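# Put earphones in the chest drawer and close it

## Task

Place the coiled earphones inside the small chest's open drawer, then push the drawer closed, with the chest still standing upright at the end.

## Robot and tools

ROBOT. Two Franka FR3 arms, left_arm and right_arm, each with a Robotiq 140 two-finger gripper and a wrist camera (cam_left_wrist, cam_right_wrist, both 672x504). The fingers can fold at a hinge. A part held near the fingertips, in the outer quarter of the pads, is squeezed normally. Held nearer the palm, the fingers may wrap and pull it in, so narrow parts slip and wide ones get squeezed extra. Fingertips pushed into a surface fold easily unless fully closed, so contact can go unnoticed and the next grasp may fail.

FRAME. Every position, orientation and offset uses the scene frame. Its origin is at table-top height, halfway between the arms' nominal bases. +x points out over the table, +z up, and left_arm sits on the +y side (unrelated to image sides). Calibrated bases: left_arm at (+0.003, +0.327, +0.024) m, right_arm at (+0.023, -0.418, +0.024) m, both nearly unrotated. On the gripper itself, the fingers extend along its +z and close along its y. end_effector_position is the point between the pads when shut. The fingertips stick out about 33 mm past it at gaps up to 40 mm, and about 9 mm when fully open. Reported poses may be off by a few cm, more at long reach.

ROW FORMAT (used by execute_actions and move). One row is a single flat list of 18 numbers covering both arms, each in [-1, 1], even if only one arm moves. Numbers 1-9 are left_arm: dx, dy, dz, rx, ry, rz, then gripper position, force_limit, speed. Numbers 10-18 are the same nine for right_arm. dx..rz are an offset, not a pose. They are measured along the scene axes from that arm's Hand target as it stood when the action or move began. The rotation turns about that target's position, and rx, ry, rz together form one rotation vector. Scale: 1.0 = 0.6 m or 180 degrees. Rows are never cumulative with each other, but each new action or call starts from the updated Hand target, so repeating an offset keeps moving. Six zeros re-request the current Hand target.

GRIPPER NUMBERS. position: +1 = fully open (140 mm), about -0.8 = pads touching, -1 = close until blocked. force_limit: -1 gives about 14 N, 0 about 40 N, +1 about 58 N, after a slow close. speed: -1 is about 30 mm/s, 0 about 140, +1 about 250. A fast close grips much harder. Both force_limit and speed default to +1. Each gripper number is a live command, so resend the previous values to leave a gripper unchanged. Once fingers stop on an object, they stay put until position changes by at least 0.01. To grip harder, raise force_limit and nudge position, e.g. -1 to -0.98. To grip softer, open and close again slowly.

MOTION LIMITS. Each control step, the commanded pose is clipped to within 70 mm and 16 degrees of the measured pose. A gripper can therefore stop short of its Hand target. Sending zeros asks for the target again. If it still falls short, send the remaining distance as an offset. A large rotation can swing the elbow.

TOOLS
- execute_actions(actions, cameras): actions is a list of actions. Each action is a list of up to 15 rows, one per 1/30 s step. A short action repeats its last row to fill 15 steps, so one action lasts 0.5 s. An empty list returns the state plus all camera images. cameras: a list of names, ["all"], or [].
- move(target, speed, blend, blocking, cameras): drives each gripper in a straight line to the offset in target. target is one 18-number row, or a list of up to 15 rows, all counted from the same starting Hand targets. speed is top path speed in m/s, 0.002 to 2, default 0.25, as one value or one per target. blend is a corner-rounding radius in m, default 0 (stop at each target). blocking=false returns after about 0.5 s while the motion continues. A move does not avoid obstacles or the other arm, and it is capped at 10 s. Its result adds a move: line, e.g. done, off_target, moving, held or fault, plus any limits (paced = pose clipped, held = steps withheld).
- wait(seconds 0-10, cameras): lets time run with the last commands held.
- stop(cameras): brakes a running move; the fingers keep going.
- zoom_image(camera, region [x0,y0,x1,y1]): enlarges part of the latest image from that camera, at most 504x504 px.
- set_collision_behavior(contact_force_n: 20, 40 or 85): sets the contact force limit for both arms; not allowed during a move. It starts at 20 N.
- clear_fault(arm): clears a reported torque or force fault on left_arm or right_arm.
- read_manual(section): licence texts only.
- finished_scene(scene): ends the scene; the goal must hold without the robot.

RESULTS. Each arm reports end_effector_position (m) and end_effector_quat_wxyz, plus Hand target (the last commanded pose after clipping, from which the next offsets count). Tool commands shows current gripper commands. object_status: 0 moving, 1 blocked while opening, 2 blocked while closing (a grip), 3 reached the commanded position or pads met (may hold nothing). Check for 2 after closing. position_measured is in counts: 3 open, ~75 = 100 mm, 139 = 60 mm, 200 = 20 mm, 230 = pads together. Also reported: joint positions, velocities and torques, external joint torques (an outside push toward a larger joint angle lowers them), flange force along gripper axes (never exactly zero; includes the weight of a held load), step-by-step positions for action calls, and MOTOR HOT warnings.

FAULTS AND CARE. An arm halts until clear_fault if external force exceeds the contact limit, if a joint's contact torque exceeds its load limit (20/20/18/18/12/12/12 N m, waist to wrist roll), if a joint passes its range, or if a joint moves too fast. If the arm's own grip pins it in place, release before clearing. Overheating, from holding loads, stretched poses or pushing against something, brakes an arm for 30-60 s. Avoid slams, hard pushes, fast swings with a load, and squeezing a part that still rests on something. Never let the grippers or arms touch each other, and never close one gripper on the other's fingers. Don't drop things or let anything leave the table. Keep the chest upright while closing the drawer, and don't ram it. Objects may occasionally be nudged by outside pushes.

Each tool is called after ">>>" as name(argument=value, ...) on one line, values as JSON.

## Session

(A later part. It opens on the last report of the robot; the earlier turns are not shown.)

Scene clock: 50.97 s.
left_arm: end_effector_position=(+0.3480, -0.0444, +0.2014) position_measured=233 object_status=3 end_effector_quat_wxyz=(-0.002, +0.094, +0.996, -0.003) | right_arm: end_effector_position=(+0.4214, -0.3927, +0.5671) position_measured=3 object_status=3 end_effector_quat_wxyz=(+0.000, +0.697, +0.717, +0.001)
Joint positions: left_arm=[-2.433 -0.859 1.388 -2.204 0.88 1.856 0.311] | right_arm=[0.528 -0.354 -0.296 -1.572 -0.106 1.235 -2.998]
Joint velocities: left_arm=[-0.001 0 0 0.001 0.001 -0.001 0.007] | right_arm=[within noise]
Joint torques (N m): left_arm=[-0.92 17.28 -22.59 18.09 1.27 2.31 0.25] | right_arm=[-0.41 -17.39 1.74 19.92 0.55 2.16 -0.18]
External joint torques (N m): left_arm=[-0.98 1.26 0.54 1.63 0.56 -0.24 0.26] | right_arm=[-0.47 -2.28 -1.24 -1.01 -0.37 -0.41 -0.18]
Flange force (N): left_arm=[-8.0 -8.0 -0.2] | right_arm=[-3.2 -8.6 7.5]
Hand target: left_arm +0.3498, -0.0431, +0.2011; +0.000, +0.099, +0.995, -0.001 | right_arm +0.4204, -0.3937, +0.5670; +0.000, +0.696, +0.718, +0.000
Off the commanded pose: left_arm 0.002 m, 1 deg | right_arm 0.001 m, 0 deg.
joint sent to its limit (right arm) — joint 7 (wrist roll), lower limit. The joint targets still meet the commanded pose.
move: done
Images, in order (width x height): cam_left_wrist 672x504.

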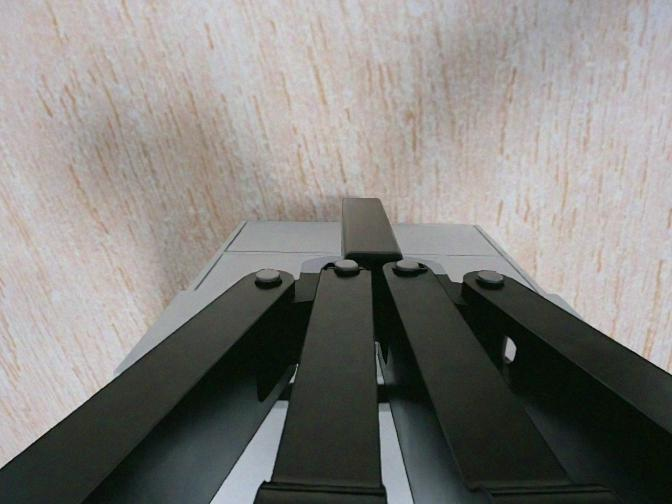

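>>> move(target=[0.033,-0.007,0,0,0,0,-0.85,-1,0,0,0,0,0,0,0,1,1,1], speed=0.04, cameras=["cam_left_wrist"])

>>> move(target=[0.013,-0.003,0,0,0,0,-0.85,-1,0,0,0,0,0,0,0,1,1,1], speed=0.03, cameras=["cam_left_wrist"])

Scene clock: 52.50 s.
left_arm: end_effector_position=(+0.3636, -0.0492, +0.2012) position_measured=233 object_status=3 end_effector_quat_wxyz=(-0.004, +0.096, +0.995, -0.002) | right_arm: end_effector_position=(+0.4214, -0.3927, +0.5671) position_measured=3 object_status=3 end_effector_quat_wxyz=(+0.000, +0.697, +0.717, +0.001)
Joint positions: left_arm=[-2.475 -0.859 1.429 -2.15 0.883 1.844 0.34] | right_arm=[0.528 -0.354 -0.296 -1.572 -0.106 1.235 -2.998]
Joint velocities: left_arm=[0 0 0 -0.001 0 0.001 0.006] | right_arm=[within noise]
Joint torques (N m): left_arm=[0.84 19.59 -21.49 20.29 2.65 2.78 0.26] | right_arm=[-0.55 -17.41 1.74 19.96 0.53 2.16 -0.17]
External joint torques (N m): left_arm=[0.88 1.82 2.19 3.98 1.96 0.23 0.26] | right_arm=[-0.57 -2.4 -1.19 -0.91 -0.38 -0.4 -0.17]
Flange force (N): left_arm=[-15.0 -8.3 1.5] | right_arm=[-3.3 -8.8 7.3]
Hand target: left_arm +0.3696, -0.0473, +0.2011; +0.000, +0.099, +0.995, -0.001 | right_arm +0.4204, -0.3937, +0.5670; +0.000, +0.696, +0.718, +0.000
Off the commanded pose: left_arm 0.006 m, 1 deg | right_arm 0.001 m, 0 deg.
joint sent to its limit (right arm) — joint 7 (wrist roll), lower limit. The joint targets still meet the commanded pose.
move: off_target (left_arm)
Images, in order (width x height): cam_left_wrist 672x504.

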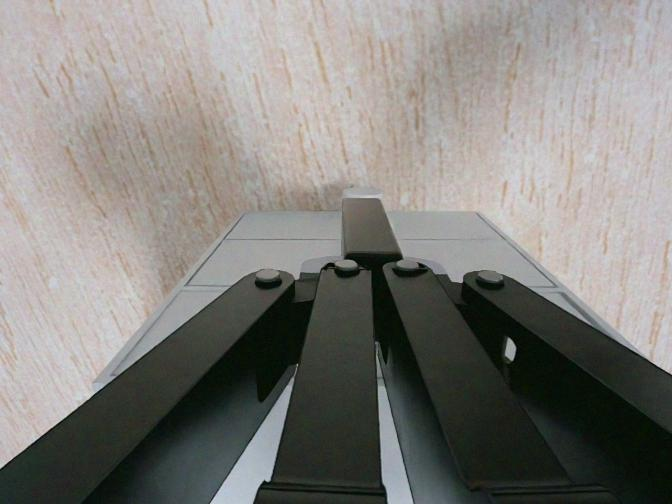

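Scene clock: 53.40 s.
left_arm: end_effector_position=(+0.3710, -0.0511, +0.2011) position_measured=233 object_status=3 end_effector_quat_wxyz=(-0.005, +0.096, +0.995, -0.002) | right_arm: end_effector_position=(+0.4214, -0.3927, +0.5671) position_measured=3 object_status=3 end_effector_quat_wxyz=(+0.000, +0.697, +0.717, +0.001)
Joint positions: left_arm=[-2.491 -0.859 1.447 -2.127 0.883 1.841 0.353] | right_arm=[0.528 -0.354 -0.296 -1.572 -0.106 1.235 -2.998]
Joint velocities: left_arm=[0.001 -0.001 0 0.001 0 -0.002 0.007] | right_arm=[within noise]
Joint torques (N m): left_arm=[0.79 20.31 -21.62 20.28 2.63 2.83 0.32] | right_arm=[-0.5 -17.45 1.71 19.84 0.54 2.15 -0.21]
External joint torques (N m): left_arm=[0.66 1.81 2.14 3.91 1.92 0.29 0.33] | right_arm=[-0.48 -2.61 -1.15 -0.93 -0.36 -0.41 -0.21]
Flange force (N): left_arm=[-15.2 -8.7 1.4] | right_arm=[-3.3 -9.4 7.8]
Hand target: left_arm +0.3774, -0.0491, +0.2011; +0.000, +0.099, +0.995, -0.001 | right_arm +0.4204, -0.3937, +0.5670; +0.000, +0.696, +0.718, +0.000
Off the commanded pose: left_arm 0.007 m, 1 deg | right_arm 0.001 m, 0 deg.
joint sent to its limit (right arm) — joint 7 (wrist roll), lower limit. The joint targets still meet the commanded pose.
move: off_target (left_arm)
Images, in order (width x height): cam_left_wrist 672x504.

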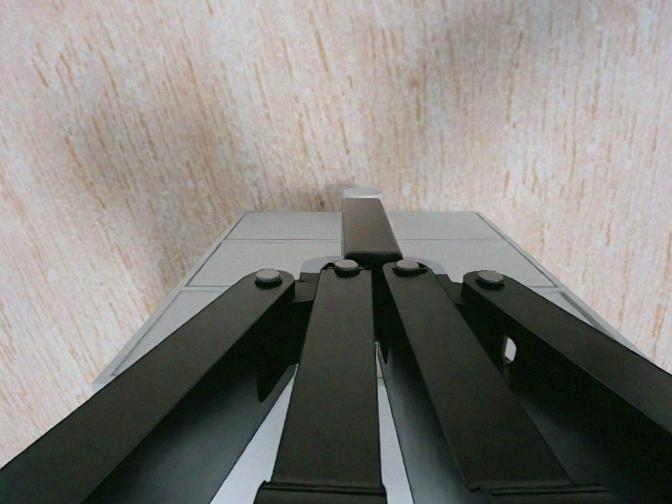

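>>> move(target=[-0.2,0.04,0,0,0,0,-0.85,-1,0,0,0,0,0,0,0,1,1,1], cameras=["cam_left_wrist"])

Scene clock: 55.27 s.
left_arm: end_effector_position=(+0.2582, -0.0244, +0.2011) position_measured=233 object_status=3 end_effector_quat_wxyz=(+0.000, +0.104, +0.995, +0.001) | right_arm: end_effector_position=(+0.4214, -0.3927, +0.5671) position_measured=3 object_status=3 end_effector_quat_wxyz=(+0.000, +0.697, +0.717, +0.001)
Joint positions: left_arm=[-2.287 -0.871 1.19 -2.434 0.842 1.879 0.19] | right_arm=[0.528 -0.354 -0.296 -1.572 -0.106 1.235 -2.998]
Joint velocities: left_arm=[0 0.001 0 0 -0.001 0 -0.006] | right_arm=[within noise]
Joint torques (N m): left_arm=[-0.31 10.56 -20.86 18.09 0.53 2.88 -0.25] | right_arm=[-0.5 -17.42 1.74 19.97 0.54 2.17 -0.2]
External joint torques (N m): left_arm=[-0.28 1.36 -0.52 0.79 -0.17 0.32 -0.25] | right_arm=[-0.56 -2.57 -1.24 -0.82 -0.38 -0.38 -0.2]
Flange force (N): left_arm=[-1.4 -4.7 -0.9] | right_arm=[-3.4 -8.9 7.3]
Hand target: left_arm +0.2574, -0.0251, +0.2011; +0.000, +0.099, +0.995, -0.001 | right_arm +0.4204, -0.3937, +0.5670; +0.000, +0.696, +0.718, +0.000
Off the commanded pose: left_arm 0.001 m, 1 deg | right_arm 0.001 m, 0 deg.
joint sent to its limit (right arm) — joint 7 (wrist roll), lower limit. The joint targets still meet the commanded pose.
move: done
Images, in order (width x height): cam_left_wrist 672x504.

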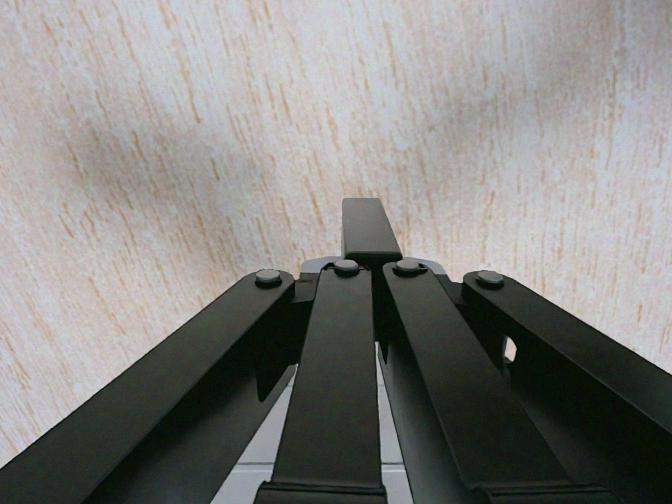

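>>> finished_scene(scene=1)

The scene is finished: the task was done.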